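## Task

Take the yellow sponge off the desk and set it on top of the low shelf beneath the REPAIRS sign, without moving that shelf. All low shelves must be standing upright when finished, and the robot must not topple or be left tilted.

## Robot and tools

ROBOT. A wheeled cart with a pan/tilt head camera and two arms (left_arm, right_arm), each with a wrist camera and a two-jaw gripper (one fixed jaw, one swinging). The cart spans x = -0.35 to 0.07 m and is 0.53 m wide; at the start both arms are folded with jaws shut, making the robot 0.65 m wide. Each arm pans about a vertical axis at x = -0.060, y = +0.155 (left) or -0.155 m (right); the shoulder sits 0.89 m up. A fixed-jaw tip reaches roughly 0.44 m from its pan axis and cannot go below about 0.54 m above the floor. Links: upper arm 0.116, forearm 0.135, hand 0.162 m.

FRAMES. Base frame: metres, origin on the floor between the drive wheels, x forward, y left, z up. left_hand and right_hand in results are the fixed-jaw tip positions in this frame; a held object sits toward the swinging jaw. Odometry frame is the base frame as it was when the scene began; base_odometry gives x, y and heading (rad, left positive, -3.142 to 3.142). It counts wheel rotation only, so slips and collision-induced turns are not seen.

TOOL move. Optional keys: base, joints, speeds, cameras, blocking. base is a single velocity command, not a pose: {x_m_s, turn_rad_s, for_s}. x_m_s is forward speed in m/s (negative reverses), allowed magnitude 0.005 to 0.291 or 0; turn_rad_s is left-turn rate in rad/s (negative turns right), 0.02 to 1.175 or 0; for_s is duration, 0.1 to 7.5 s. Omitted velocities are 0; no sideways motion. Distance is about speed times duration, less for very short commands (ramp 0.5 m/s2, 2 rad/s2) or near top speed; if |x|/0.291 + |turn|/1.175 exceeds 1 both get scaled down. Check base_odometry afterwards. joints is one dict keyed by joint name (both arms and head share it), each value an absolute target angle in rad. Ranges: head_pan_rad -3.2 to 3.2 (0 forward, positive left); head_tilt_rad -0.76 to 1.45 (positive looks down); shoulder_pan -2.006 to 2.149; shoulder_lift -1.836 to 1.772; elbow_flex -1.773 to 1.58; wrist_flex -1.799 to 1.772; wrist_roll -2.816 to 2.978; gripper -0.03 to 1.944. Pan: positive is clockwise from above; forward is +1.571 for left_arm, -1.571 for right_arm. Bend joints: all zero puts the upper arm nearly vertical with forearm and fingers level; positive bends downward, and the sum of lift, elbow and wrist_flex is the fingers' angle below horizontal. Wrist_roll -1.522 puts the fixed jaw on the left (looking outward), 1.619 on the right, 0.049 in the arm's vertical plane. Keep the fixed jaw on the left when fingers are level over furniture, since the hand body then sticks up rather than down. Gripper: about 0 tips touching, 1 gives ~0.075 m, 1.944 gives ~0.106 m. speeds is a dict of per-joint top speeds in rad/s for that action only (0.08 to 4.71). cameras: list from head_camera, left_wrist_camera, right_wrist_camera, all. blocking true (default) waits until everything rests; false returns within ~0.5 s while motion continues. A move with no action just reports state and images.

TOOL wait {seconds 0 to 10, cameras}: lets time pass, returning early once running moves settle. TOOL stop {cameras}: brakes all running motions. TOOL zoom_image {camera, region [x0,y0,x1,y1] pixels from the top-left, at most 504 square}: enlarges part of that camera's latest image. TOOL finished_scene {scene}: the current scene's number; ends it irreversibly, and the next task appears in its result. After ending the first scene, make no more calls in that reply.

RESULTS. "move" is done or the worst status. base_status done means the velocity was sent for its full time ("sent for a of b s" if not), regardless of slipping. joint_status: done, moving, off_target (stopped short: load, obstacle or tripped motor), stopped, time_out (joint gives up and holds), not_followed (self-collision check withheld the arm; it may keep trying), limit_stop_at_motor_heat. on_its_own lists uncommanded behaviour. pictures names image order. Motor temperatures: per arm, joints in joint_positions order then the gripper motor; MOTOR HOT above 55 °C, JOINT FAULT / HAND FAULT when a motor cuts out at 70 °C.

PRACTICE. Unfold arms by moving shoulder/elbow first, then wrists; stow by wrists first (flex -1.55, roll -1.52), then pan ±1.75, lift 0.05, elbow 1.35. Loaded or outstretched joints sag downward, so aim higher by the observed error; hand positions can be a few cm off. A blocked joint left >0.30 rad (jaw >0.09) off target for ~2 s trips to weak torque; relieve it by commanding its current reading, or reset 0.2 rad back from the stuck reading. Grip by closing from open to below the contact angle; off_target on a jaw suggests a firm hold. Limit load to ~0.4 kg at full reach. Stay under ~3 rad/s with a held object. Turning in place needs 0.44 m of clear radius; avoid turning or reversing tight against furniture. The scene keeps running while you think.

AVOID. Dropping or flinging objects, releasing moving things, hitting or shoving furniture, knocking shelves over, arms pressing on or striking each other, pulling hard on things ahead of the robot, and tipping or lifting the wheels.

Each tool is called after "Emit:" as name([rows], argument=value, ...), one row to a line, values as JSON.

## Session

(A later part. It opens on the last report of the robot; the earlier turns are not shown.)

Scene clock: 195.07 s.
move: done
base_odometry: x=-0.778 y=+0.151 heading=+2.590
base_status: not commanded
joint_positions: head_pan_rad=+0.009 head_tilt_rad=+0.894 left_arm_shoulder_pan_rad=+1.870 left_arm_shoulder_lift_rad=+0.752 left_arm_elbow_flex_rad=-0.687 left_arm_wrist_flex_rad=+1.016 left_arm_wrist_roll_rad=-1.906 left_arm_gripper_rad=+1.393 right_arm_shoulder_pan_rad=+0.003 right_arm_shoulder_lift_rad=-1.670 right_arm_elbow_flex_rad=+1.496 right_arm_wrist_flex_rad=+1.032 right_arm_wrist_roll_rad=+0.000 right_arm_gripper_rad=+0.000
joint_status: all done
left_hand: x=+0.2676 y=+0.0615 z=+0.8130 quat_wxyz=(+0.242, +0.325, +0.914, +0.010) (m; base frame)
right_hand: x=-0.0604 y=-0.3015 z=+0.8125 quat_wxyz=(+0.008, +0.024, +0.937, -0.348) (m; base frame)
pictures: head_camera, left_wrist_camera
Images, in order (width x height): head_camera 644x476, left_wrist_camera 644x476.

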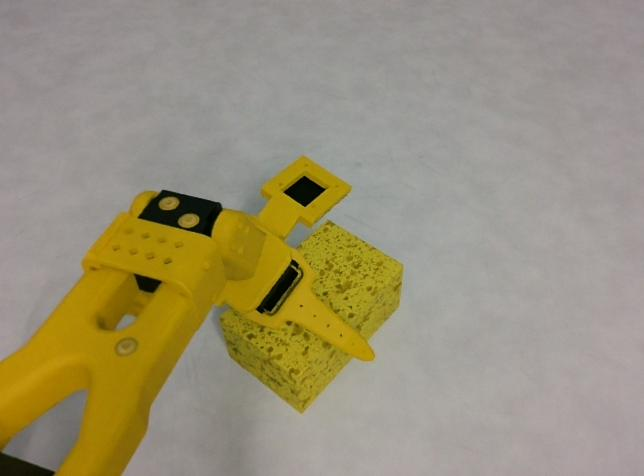

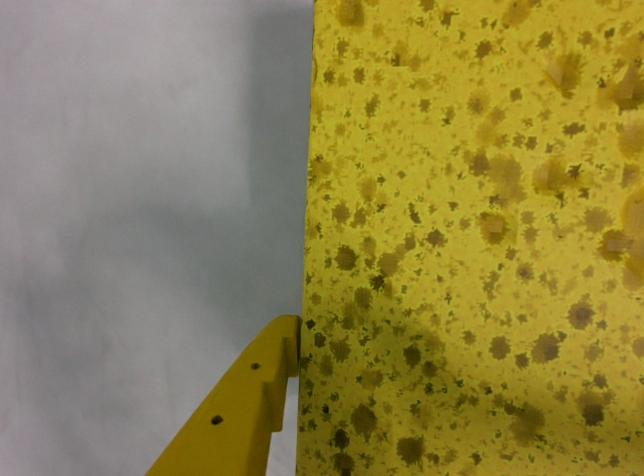

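Emit:
move(joints={"left_arm_gripper_rad": 0.6}, cameras=["head_camera", "left_wrist_camera"])

Scene clock: 199.80 s.
move: off_target
base_odometry: x=-0.778 y=+0.151 heading=+2.590
base_status: not commanded
joint_positions: head_pan_rad=+0.009 head_tilt_rad=+0.894 left_arm_shoulder_pan_rad=+1.876 left_arm_shoulder_lift_rad=+0.752 left_arm_elbow_flex_rad=-0.696 left_arm_wrist_flex_rad=+1.017 left_arm_wrist_roll_rad=-1.897 left_arm_gripper_rad=+0.861 right_arm_shoulder_pan_rad=+0.003 right_arm_shoulder_lift_rad=-1.670 right_arm_elbow_flex_rad=+1.496 right_arm_wrist_flex_rad=+1.032 right_arm_wrist_roll_rad=+0.000 right_arm_gripper_rad=+0.000
joint_status: left_arm_gripper_rad off_target (ended at +0.861, target +0.600)
left_hand: x=+0.2680 y=+0.0592 z=+0.8148 quat_wxyz=(+0.246, +0.323, +0.914, +0.009) (m; base frame)
right_hand: x=-0.0604 y=-0.3015 z=+0.8125 quat_wxyz=(+0.008, +0.024, +0.937, -0.348) (m; base frame)
pictures: head_camera, left_wrist_camera
Images, in order (width x height): head_camera 644x476, left_wrist_camera 644x476.

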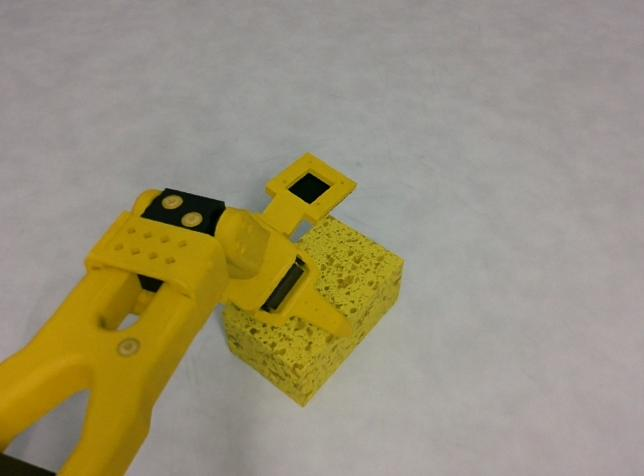

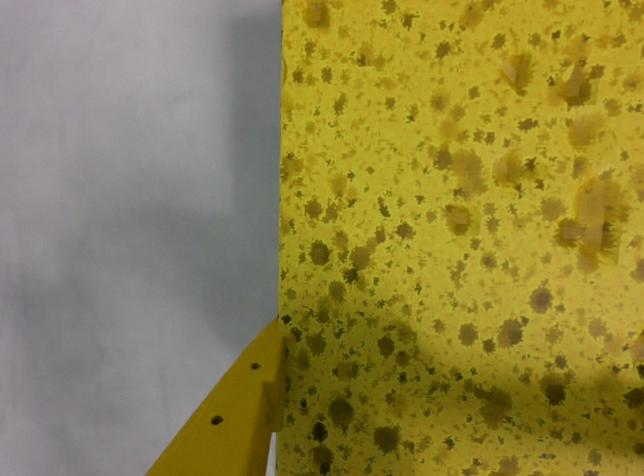

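Emit:
move(joints={"left_arm_gripper_rad": 0.775, "left_arm_shoulder_lift_rad": 0.35, "left_arm_elbow_flex_rad": -0.5, "left_arm_wrist_flex_rad": 0.9}, speeds={"left_arm_shoulder_lift_rad": 0.6}, cameras=["head_camera", "left_wrist_camera"])

Scene clock: 206.10 s.
move: off_target
base_odometry: x=-0.778 y=+0.151 heading=+2.590
base_status: not commanded
joint_positions: head_pan_rad=+0.009 head_tilt_rad=+0.894 left_arm_shoulder_pan_rad=+1.876 left_arm_shoulder_lift_rad=+0.418 left_arm_elbow_flex_rad=-0.495 left_arm_wrist_flex_rad=+0.913 left_arm_wrist_roll_rad=-1.906 left_arm_gripper_rad=+0.865 right_arm_shoulder_pan_rad=+0.003 right_arm_shoulder_lift_rad=-1.670 right_arm_elbow_flex_rad=+1.496 right_arm_wrist_flex_rad=+1.032 right_arm_wrist_roll_rad=+0.000 right_arm_gripper_rad=+0.000
joint_status: left_arm_gripper_rad off_target (ended at +0.866, target +0.775); the others done
left_hand: x=+0.2716 y=+0.0580 z=+0.8838 quat_wxyz=(+0.359, +0.315, +0.878, +0.014) (m; base frame)
right_hand: x=-0.0604 y=-0.3015 z=+0.8125 quat_wxyz=(+0.008, +0.024, +0.937, -0.348) (m; base frame)
pictures: head_camera, left_wrist_camera
Images, in order (width x height): head_camera 644x476, left_wrist_camera 644x476.

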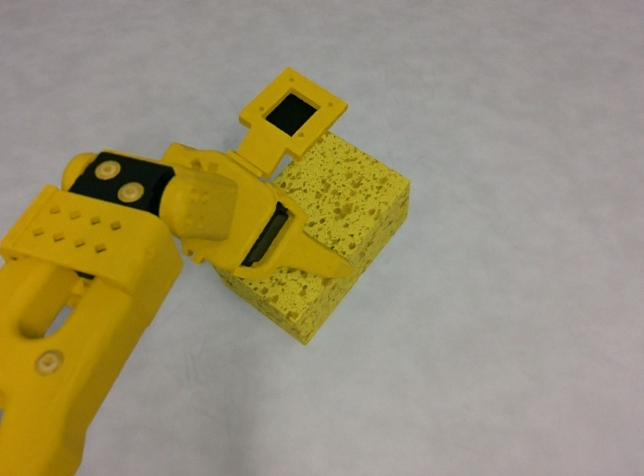

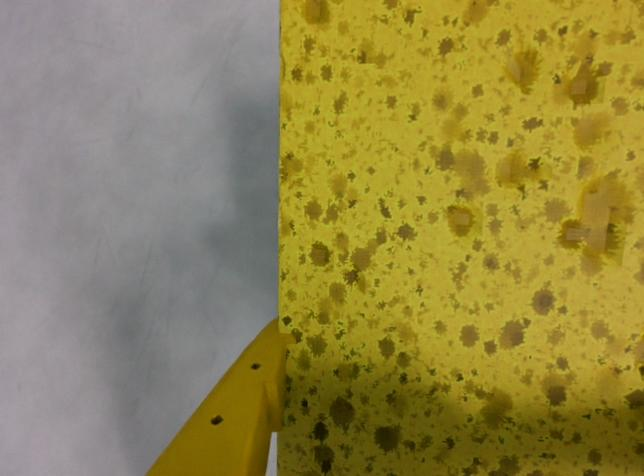

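Emit:
move(joints={"left_arm_shoulder_lift_rad": 0.05, "left_arm_elbow_flex_rad": -0.2, "left_arm_wrist_flex_rad": 0.8}, speeds={"left_arm_shoulder_lift_rad": 0.8}, base={"x_m_s": -0.2, "for_s": 1.25})

Emit:
move(base={"turn_rad_s": 0.4, "for_s": 0.4})

Emit:
move(base={"x_m_s": -0.25, "for_s": 2.8})

Emit:
move(base={"turn_rad_s": 0.6, "for_s": 2.35}, joints={"head_pan_rad": 0, "head_tilt_rad": 0.5}, cameras=["head_camera", "left_wrist_camera"])

Scene clock: 232.40 s.
move: done
base_odometry: x=-0.562 y=+0.018 heading=+2.587
base_status: done (sent for 1.27 of 1.27 s)
joint_positions: head_pan_rad=+0.009 head_tilt_rad=+0.894 left_arm_shoulder_pan_rad=+1.875 left_arm_shoulder_lift_rad=+0.108 left_arm_elbow_flex_rad=-0.194 left_arm_wrist_flex_rad=+0.815 left_arm_wrist_roll_rad=-1.906 left_arm_gripper_rad=+0.865 right_arm_shoulder_pan_rad=-0.004 right_arm_shoulder_lift_rad=-1.670 right_arm_elbow_flex_rad=+1.496 right_arm_wrist_flex_rad=+1.032 right_arm_wrist_roll_rad=+0.000 right_arm_gripper_rad=+0.000
joint_status: all done
left_hand: x=+0.2531 y=+0.0644 z=+0.9149 quat_wxyz=(+0.408, +0.308, +0.859, +0.016) (m; base frame)
right_hand: x=-0.0595 y=-0.3015 z=+0.8125 quat_wxyz=(+0.009, +0.021, +0.937, -0.348) (m; base frame)
pictures: none

Scene clock: 233.47 s.
move: done
base_odometry: x=-0.562 y=+0.018 heading=+2.750
base_status: done (sent for 0.4 of 0.4 s)
joint_positions: head_pan_rad=+0.009 head_tilt_rad=+0.894 left_arm_shoulder_pan_rad=+1.869 left_arm_shoulder_lift_rad=+0.108 left_arm_elbow_flex_rad=-0.194 left_arm_wrist_flex_rad=+0.815 left_arm_wrist_roll_rad=-1.906 left_arm_gripper_rad=+0.865 right_arm_shoulder_pan_rad=-0.004 right_arm_shoulder_lift_rad=-1.670 right_arm_elbow_flex_rad=+1.496 right_arm_wrist_flex_rad=+1.032 right_arm_wrist_roll_rad=+0.000 right_arm_gripper_rad=+0.000
joint_status: not commanded
left_hand: x=+0.2537 y=+0.0663 z=+0.9149 quat_wxyz=(+0.408, +0.305, +0.860, +0.018) (m; base frame)
right_hand: x=-0.0595 y=-0.3015 z=+0.8125 quat_wxyz=(+0.009, +0.021, +0.937, -0.348) (m; base frame)
pictures: none

Scene clock: 237.60 s.
move: done
base_odometry: x=+0.086 y=-0.248 heading=+2.751
base_status: done (sent for 2.8 of 2.8 s)
joint_positions: head_pan_rad=+0.009 head_tilt_rad=+0.894 left_arm_shoulder_pan_rad=+1.873 left_arm_shoulder_lift_rad=+0.108 left_arm_elbow_flex_rad=-0.194 left_arm_wrist_flex_rad=+0.815 left_arm_wrist_roll_rad=-1.906 left_arm_gripper_rad=+0.865 right_arm_shoulder_pan_rad=-0.002 right_arm_shoulder_lift_rad=-1.670 right_arm_elbow_flex_rad=+1.496 right_arm_wrist_flex_rad=+1.032 right_arm_wrist_roll_rad=+0.000 right_arm_gripper_rad=+0.000
joint_status: not commanded
left_hand: x=+0.2533 y=+0.0649 z=+0.9149 quat_wxyz=(+0.408, +0.307, +0.859, +0.017) (m; base frame)
right_hand: x=-0.0597 y=-0.3015 z=+0.8125 quat_wxyz=(+0.009, +0.022, +0.937, -0.348) (m; base frame)
pictures: none

Scene clock: 240.67 s.
move: done
base_odometry: x=+0.086 y=-0.248 heading=-2.114
base_status: done (sent for 2.37 of 2.37 s)
joint_positions: head_pan_rad=+0.009 head_tilt_rad=+0.513 left_arm_shoulder_pan_rad=+1.870 left_arm_shoulder_lift_rad=+0.108 left_arm_elbow_flex_rad=-0.194 left_arm_wrist_flex_rad=+0.815 left_arm_wrist_roll_rad=-1.906 left_arm_gripper_rad=+0.865 right_arm_shoulder_pan_rad=+0.000 right_arm_shoulder_lift_rad=-1.670 right_arm_elbow_flex_rad=+1.496 right_arm_wrist_flex_rad=+1.032 right_arm_wrist_roll_rad=+0.000 right_arm_gripper_rad=+0.000
joint_status: all done
left_hand: x=+0.2536 y=+0.0658 z=+0.9149 quat_wxyz=(+0.408, +0.306, +0.860, +0.017) (m; base frame)
right_hand: x=-0.0600 y=-0.3015 z=+0.8125 quat_wxyz=(+0.009, +0.023, +0.937, -0.348) (m; base frame)
pictures: head_camera, left_wrist_camera
Images, in order (width x height): head_camera 644x476, left_wrist_camera 644x476.

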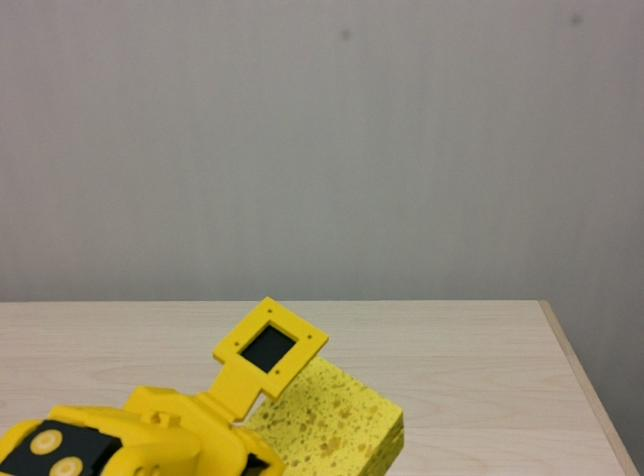

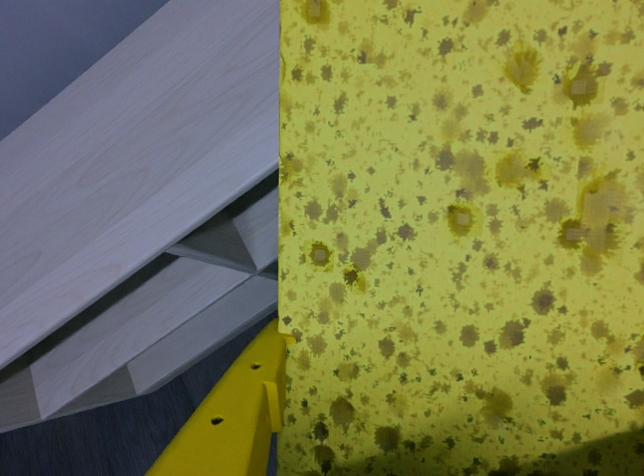

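Emit:
move(joints={"head_pan_rad": -0.3, "head_tilt_rad": 1.0}, cameras=["head_camera"])

Scene clock: 246.23 s.
move: done
base_odometry: x=+0.086 y=-0.248 heading=-2.114
base_status: not commanded
joint_positions: head_pan_rad=-0.291 head_tilt_rad=+0.994 left_arm_shoulder_pan_rad=+1.870 left_arm_shoulder_lift_rad=+0.108 left_arm_elbow_flex_rad=-0.194 left_arm_wrist_flex_rad=+0.815 left_arm_wrist_roll_rad=-1.906 left_arm_gripper_rad=+0.865 right_arm_shoulder_pan_rad=+0.000 right_arm_shoulder_lift_rad=-1.670 right_arm_elbow_flex_rad=+1.496 right_arm_wrist_flex_rad=+1.032 right_arm_wrist_roll_rad=+0.000 right_arm_gripper_rad=+0.000
joint_status: all done
left_hand: x=+0.2536 y=+0.0658 z=+0.9149 quat_wxyz=(+0.408, +0.306, +0.860, +0.017) (m; base frame)
right_hand: x=-0.0600 y=-0.3015 z=+0.8125 quat_wxyz=(+0.009, +0.023, +0.937, -0.348) (m; base frame)
pictures: head_camera
Images, in order (width x height): head_camera 644x476.

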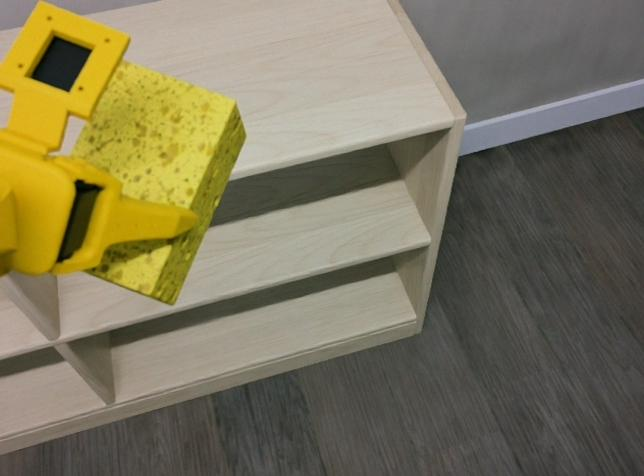

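Emit:
move(base={"x_m_s": 0.15, "for_s": 2.2}, joints={"left_arm_shoulder_lift_rad": 0.6, "left_arm_elbow_flex_rad": -0.2, "left_arm_wrist_flex_rad": 0.68, "head_pan_rad": -0.1, "head_tilt_rad": 1.0}, speeds={"left_arm_shoulder_lift_rad": 0.4, "left_arm_wrist_flex_rad": 0.3}, cameras=["head_camera", "left_wrist_camera"])

Scene clock: 277.03 s.
move: done
base_odometry: x=-0.084 y=-0.532 heading=-2.111
base_status: done (sent for 2.2 of 2.2 s)
joint_positions: head_pan_rad=-0.110 head_tilt_rad=+0.994 left_arm_shoulder_pan_rad=+1.867 left_arm_shoulder_lift_rad=+0.613 left_arm_elbow_flex_rad=-0.194 left_arm_wrist_flex_rad=+0.689 left_arm_wrist_roll_rad=-1.906 left_arm_gripper_rad=+0.865 right_arm_shoulder_pan_rad=+0.000 right_arm_shoulder_lift_rad=-1.670 right_arm_elbow_flex_rad=+1.496 right_arm_wrist_flex_rad=+1.032 right_arm_wrist_roll_rad=+0.000 right_arm_gripper_rad=+0.000
joint_status: all done
left_hand: x=+0.2459 y=+0.0692 z=+0.7776 quat_wxyz=(+0.229, +0.325, +0.918, +0.010) (m; base frame)
right_hand: x=-0.0600 y=-0.3015 z=+0.8125 quat_wxyz=(+0.009, +0.023, +0.937, -0.348) (m; base frame)
pictures: head_camera, left_wrist_camera
Images, in order (width x height): head_camera 644x476, left_wrist_camera 644x476.

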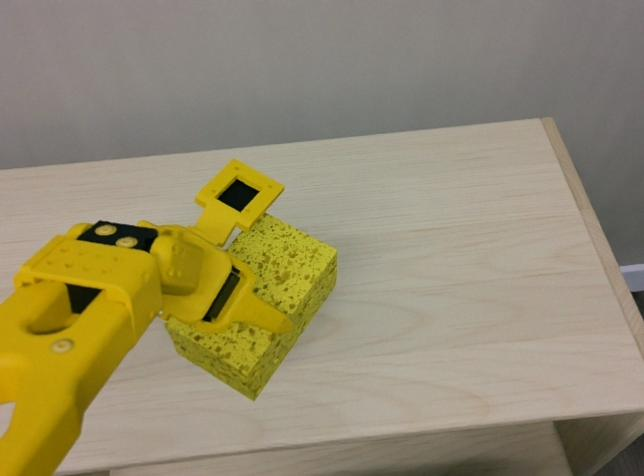

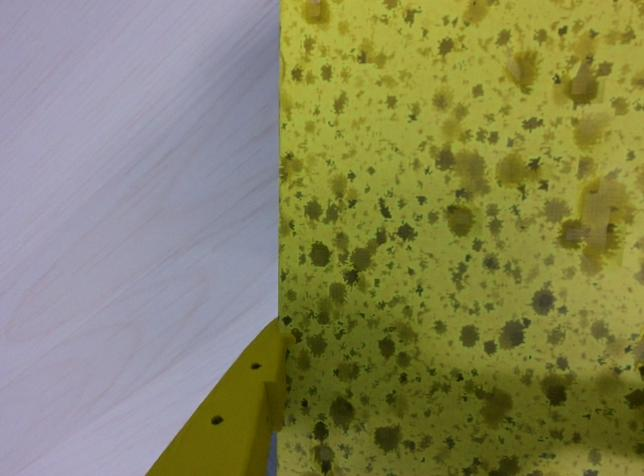

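Emit:
move(base={"x_m_s": 0.1, "for_s": 0.45})

Emit:
move(joints={"left_arm_shoulder_lift_rad": 1.06, "left_arm_elbow_flex_rad": -0.5, "left_arm_wrist_flex_rad": 0.52}, speeds={"left_arm_shoulder_lift_rad": 0.4, "left_arm_elbow_flex_rad": 0.26, "left_arm_wrist_flex_rad": 0.15}, cameras=["head_camera", "left_wrist_camera"])

Scene clock: 289.10 s.
move: done
base_odometry: x=-0.108 y=-0.572 heading=-2.112
base_status: done (sent for 0.47 of 0.47 s)
joint_positions: head_pan_rad=-0.110 head_tilt_rad=+0.994 left_arm_shoulder_pan_rad=+1.867 left_arm_shoulder_lift_rad=+0.614 left_arm_elbow_flex_rad=-0.194 left_arm_wrist_flex_rad=+0.689 left_arm_wrist_roll_rad=-1.906 left_arm_gripper_rad=+0.865 right_arm_shoulder_pan_rad=+0.000 right_arm_shoulder_lift_rad=-1.670 right_arm_elbow_flex_rad=+1.496 right_arm_wrist_flex_rad=+1.032 right_arm_wrist_roll_rad=+0.000 right_arm_gripper_rad=+0.000
joint_status: not commanded
left_hand: x=+0.2457 y=+0.0693 z=+0.7771 quat_wxyz=(+0.229, +0.325, +0.918, +0.010) (m; base frame)
right_hand: x=-0.0600 y=-0.3015 z=+0.8125 quat_wxyz=(+0.009, +0.023, +0.937, -0.348) (m; base frame)
pictures: none

Scene clock: 290.80 s.
move: done
base_odometry: x=-0.108 y=-0.572 heading=-2.112
base_status: not commanded
joint_positions: head_pan_rad=-0.110 head_tilt_rad=+0.994 left_arm_shoulder_pan_rad=+1.867 left_arm_shoulder_lift_rad=+1.076 left_arm_elbow_flex_rad=-0.467 left_arm_wrist_flex_rad=+0.530 left_arm_wrist_roll_rad=-1.906 left_arm_gripper_rad=+0.865 right_arm_shoulder_pan_rad=+0.000 right_arm_shoulder_lift_rad=-1.670 right_arm_elbow_flex_rad=+1.496 right_arm_wrist_flex_rad=+1.032 right_arm_wrist_roll_rad=+0.000 right_arm_gripper_rad=+0.000
joint_status: all done
left_hand: x=+0.2541 y=+0.0667 z=+0.7054 quat_wxyz=(+0.214, +0.326, +0.921, +0.009) (m; base frame)
right_hand: x=-0.0600 y=-0.3015 z=+0.8125 quat_wxyz=(+0.009, +0.023, +0.937, -0.348) (m; base frame)
pictures: head_camera, left_wrist_camera
Images, in order (width x height): head_camera 644x476, left_wrist_camera 644x476.

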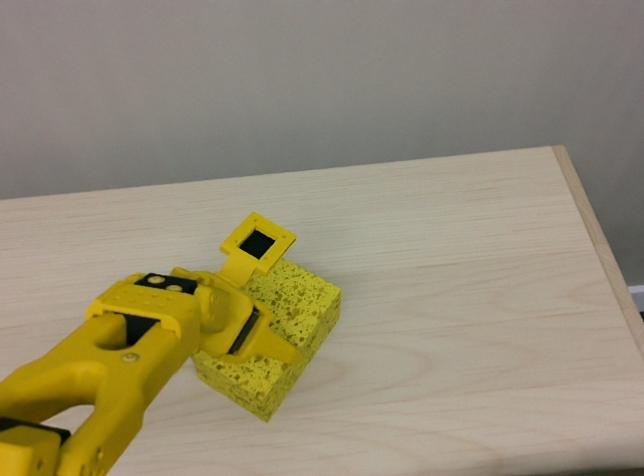

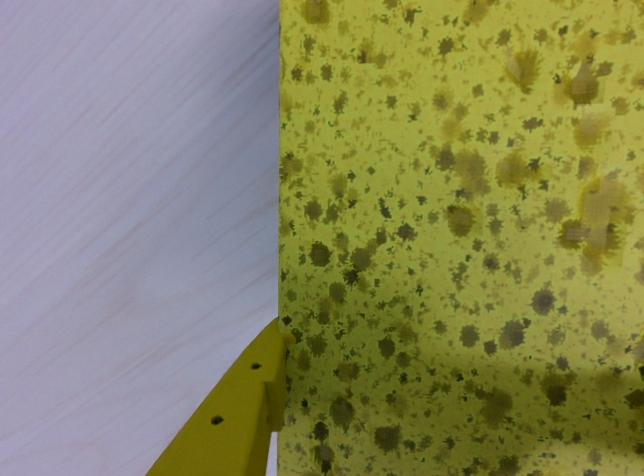

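Emit:
move(joints={"left_arm_shoulder_lift_rad": 1.2, "left_arm_elbow_flex_rad": -0.52, "left_arm_wrist_flex_rad": 0.41}, speeds={"left_arm_shoulder_lift_rad": 0.25, "left_arm_wrist_flex_rad": 0.2}, cameras=["left_wrist_camera"])

Emit:
move(joints={"left_arm_shoulder_lift_rad": 1.3, "left_arm_elbow_flex_rad": -0.54, "left_arm_wrist_flex_rad": 0.33}, speeds={"left_arm_shoulder_lift_rad": 0.2, "left_arm_wrist_flex_rad": 0.2}, cameras=["head_camera", "left_wrist_camera"])

Scene clock: 300.53 s.
move: done
base_odometry: x=-0.108 y=-0.572 heading=-2.112
base_status: not commanded
joint_positions: head_pan_rad=-0.110 head_tilt_rad=+0.994 left_arm_shoulder_pan_rad=+1.867 left_arm_shoulder_lift_rad=+1.215 left_arm_elbow_flex_rad=-0.487 left_arm_wrist_flex_rad=+0.421 left_arm_wrist_roll_rad=-1.906 left_arm_gripper_rad=+0.865 right_arm_shoulder_pan_rad=+0.000 right_arm_shoulder_lift_rad=-1.670 right_arm_elbow_flex_rad=+1.496 right_arm_wrist_flex_rad=+1.032 right_arm_wrist_roll_rad=+0.000 right_arm_gripper_rad=+0.000
joint_status: all done
left_hand: x=+0.2463 y=+0.0691 z=+0.6757 quat_wxyz=(+0.209, +0.326, +0.922, +0.009) (m; base frame)
right_hand: x=-0.0600 y=-0.3015 z=+0.8125 quat_wxyz=(+0.009, +0.023, +0.937, -0.348) (m; base frame)
pictures: left_wrist_camera
Images, in order (width x height): left_wrist_camera 644x476.

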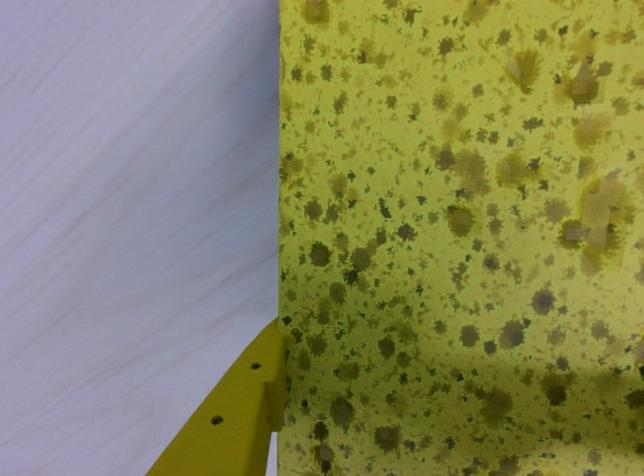

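Scene clock: 301.43 s.
move: done
base_odometry: x=-0.108 y=-0.572 heading=-2.112
base_status: not commanded
joint_positions: head_pan_rad=-0.110 head_tilt_rad=+0.994 left_arm_shoulder_pan_rad=+1.867 left_arm_shoulder_lift_rad=+1.311 left_arm_elbow_flex_rad=-0.512 left_arm_wrist_flex_rad=+0.341 left_arm_wrist_roll_rad=-1.906 left_arm_gripper_rad=+0.865 right_arm_shoulder_pan_rad=+0.000 right_arm_shoulder_lift_rad=-1.670 right_arm_elbow_flex_rad=+1.496 right_arm_wrist_flex_rad=+1.032 right_arm_wrist_roll_rad=+0.000 right_arm_gripper_rad=+0.000
joint_status: all done
left_hand: x=+0.2422 y=+0.0703 z=+0.6582 quat_wxyz=(+0.214, +0.326, +0.921, +0.009) (m; base frame)
right_hand: x=-0.0600 y=-0.3015 z=+0.8125 quat_wxyz=(+0.009, +0.023, +0.937, -0.348) (m; base frame)
pictures: head_camera, left_wrist_camera
Images, in order (width x height): head_camera 644x476, left_wrist_camera 644x476.

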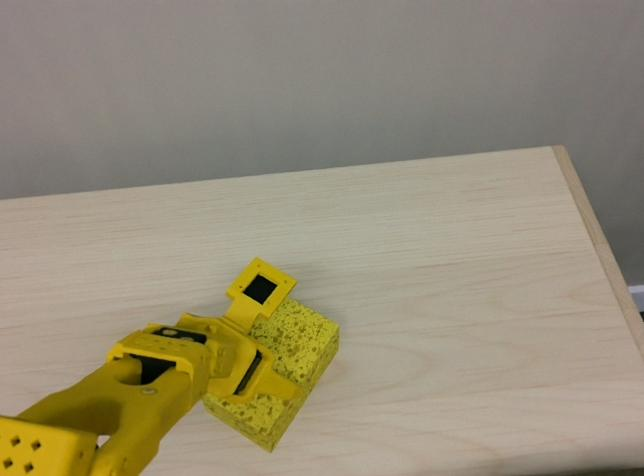

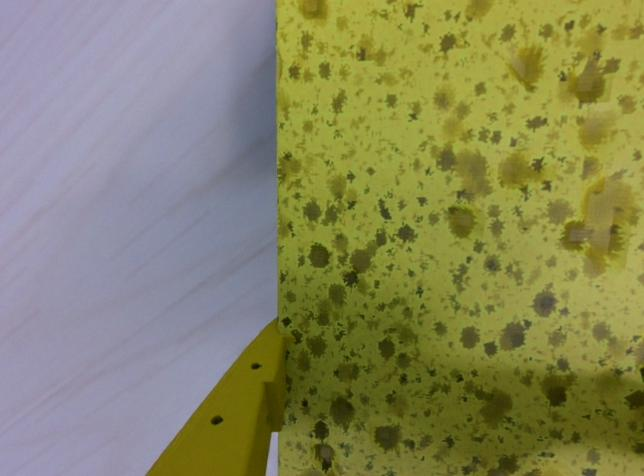

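Emit:
move(joints={"left_arm_shoulder_lift_rad": 1.39, "left_arm_elbow_flex_rad": -0.6, "left_arm_wrist_flex_rad": 0.29}, speeds={"left_arm_shoulder_lift_rad": 0.2, "left_arm_wrist_flex_rad": 0.2, "left_arm_elbow_flex_rad": 0.2}, cameras=["head_camera", "left_wrist_camera"])

Scene clock: 309.30 s.
move: done
base_odometry: x=-0.108 y=-0.572 heading=-2.112
base_status: not commanded
joint_positions: head_pan_rad=-0.110 head_tilt_rad=+0.994 left_arm_shoulder_pan_rad=+1.869 left_arm_shoulder_lift_rad=+1.377 left_arm_elbow_flex_rad=-0.595 left_arm_wrist_flex_rad=+0.296 left_arm_wrist_roll_rad=-1.897 left_arm_gripper_rad=+0.867 right_arm_shoulder_pan_rad=+0.000 right_arm_shoulder_lift_rad=-1.670 right_arm_elbow_flex_rad=+1.496 right_arm_wrist_flex_rad=+1.032 right_arm_wrist_roll_rad=+0.000 right_arm_gripper_rad=+0.000
joint_status: all done
left_hand: x=+0.2518 y=+0.0669 z=+0.6567 quat_wxyz=(+0.244, +0.320, +0.916, +0.009) (m; base frame)
right_hand: x=-0.0600 y=-0.3015 z=+0.8125 quat_wxyz=(+0.009, +0.023, +0.937, -0.348) (m; base frame)
pictures: head_camera, left_wrist_camera
Images, in order (width x height): head_camera 644x476, left_wrist_camera 644x476.

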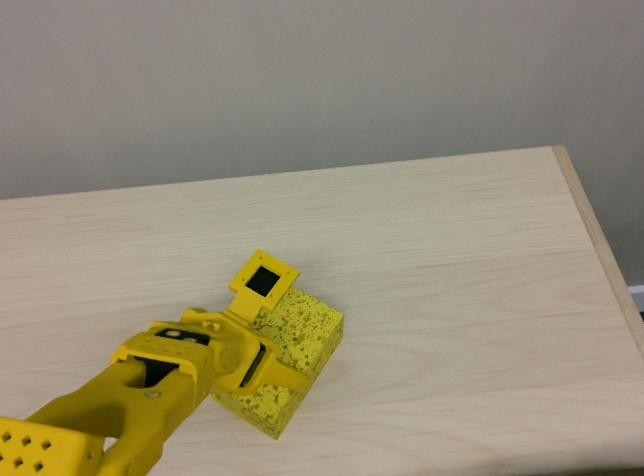

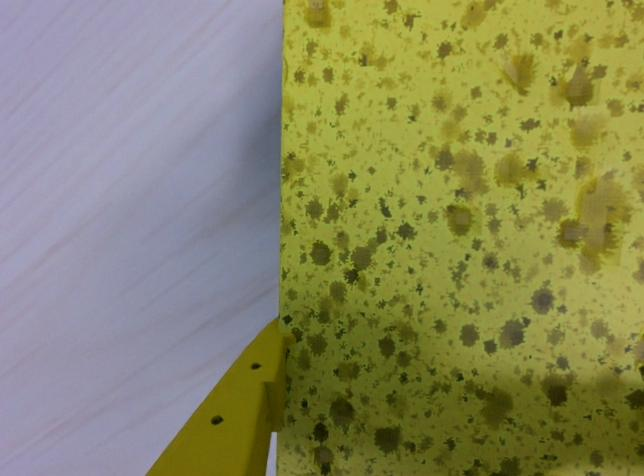

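Emit:
move(joints={"left_arm_gripper_rad": 1.35})

Emit:
move(joints={"left_arm_shoulder_lift_rad": 0.8, "left_arm_elbow_flex_rad": -0.45}, speeds={"left_arm_shoulder_lift_rad": 0.5, "left_arm_elbow_flex_rad": 0.15}, cameras=["head_camera", "left_wrist_camera"])

Scene clock: 316.17 s.
move: done
base_odometry: x=-0.108 y=-0.572 heading=-2.112
base_status: not commanded
joint_positions: head_pan_rad=-0.110 head_tilt_rad=+0.994 left_arm_shoulder_pan_rad=+1.867 left_arm_shoulder_lift_rad=+1.403 left_arm_elbow_flex_rad=-0.593 left_arm_wrist_flex_rad=+0.296 left_arm_wrist_roll_rad=-1.897 left_arm_gripper_rad=+1.342 right_arm_shoulder_pan_rad=+0.000 right_arm_shoulder_lift_rad=-1.670 right_arm_elbow_flex_rad=+1.496 right_arm_wrist_flex_rad=+1.032 right_arm_wrist_roll_rad=+0.000 right_arm_gripper_rad=+0.000
joint_status: all done
left_hand: x=+0.2456 y=+0.0693 z=+0.6489 quat_wxyz=(+0.230, +0.320, +0.919, +0.009) (m; base frame)
right_hand: x=-0.0600 y=-0.3015 z=+0.8125 quat_wxyz=(+0.009, +0.023, +0.937, -0.348) (m; base frame)
pictures: none

Scene clock: 317.87 s.
move: done
base_odometry: x=-0.108 y=-0.572 heading=-2.112
base_status: not commanded
joint_positions: head_pan_rad=-0.110 head_tilt_rad=+0.994 left_arm_shoulder_pan_rad=+1.867 left_arm_shoulder_lift_rad=+0.870 left_arm_elbow_flex_rad=-0.447 left_arm_wrist_flex_rad=+0.296 left_arm_wrist_roll_rad=-1.897 left_arm_gripper_rad=+1.342 right_arm_shoulder_pan_rad=+0.000 right_arm_shoulder_lift_rad=-1.670 right_arm_elbow_flex_rad=+1.496 right_arm_wrist_flex_rad=+1.032 right_arm_wrist_roll_rad=+0.000 right_arm_gripper_rad=+0.000
joint_status: all done
left_hand: x=+0.3077 y=+0.0504 z=+0.7908 quat_wxyz=(+0.413, +0.300, +0.860, +0.016) (m; base frame)
right_hand: x=-0.0600 y=-0.3015 z=+0.8125 quat_wxyz=(+0.009, +0.023, +0.937, -0.348) (m; base frame)
pictures: head_camera, left_wrist_camera
Images, in order (width x height): head_camera 644x476, left_wrist_camera 644x476.

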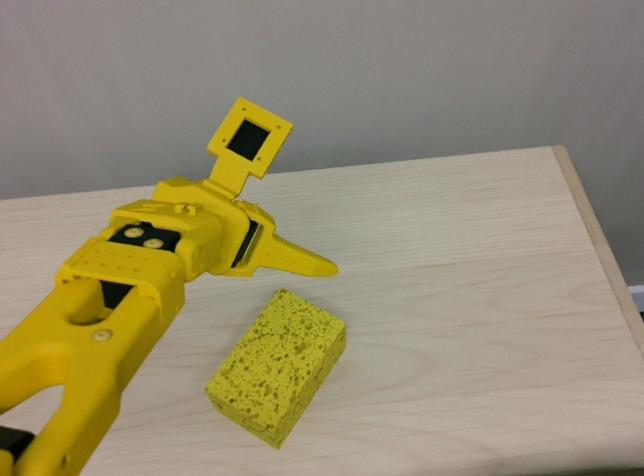

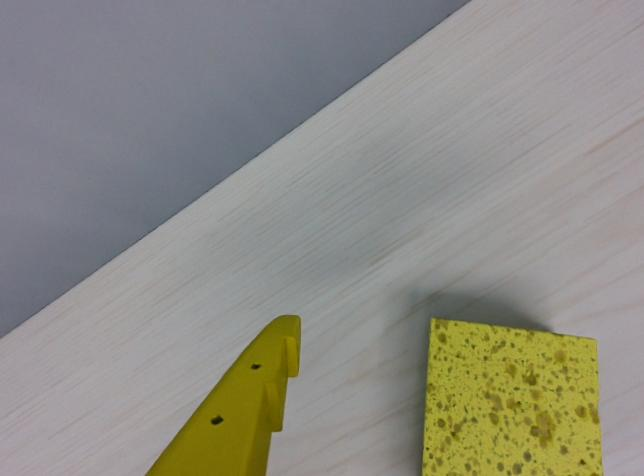

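Emit:
finished_scene(scene=2)

The scene is finished: the task was done.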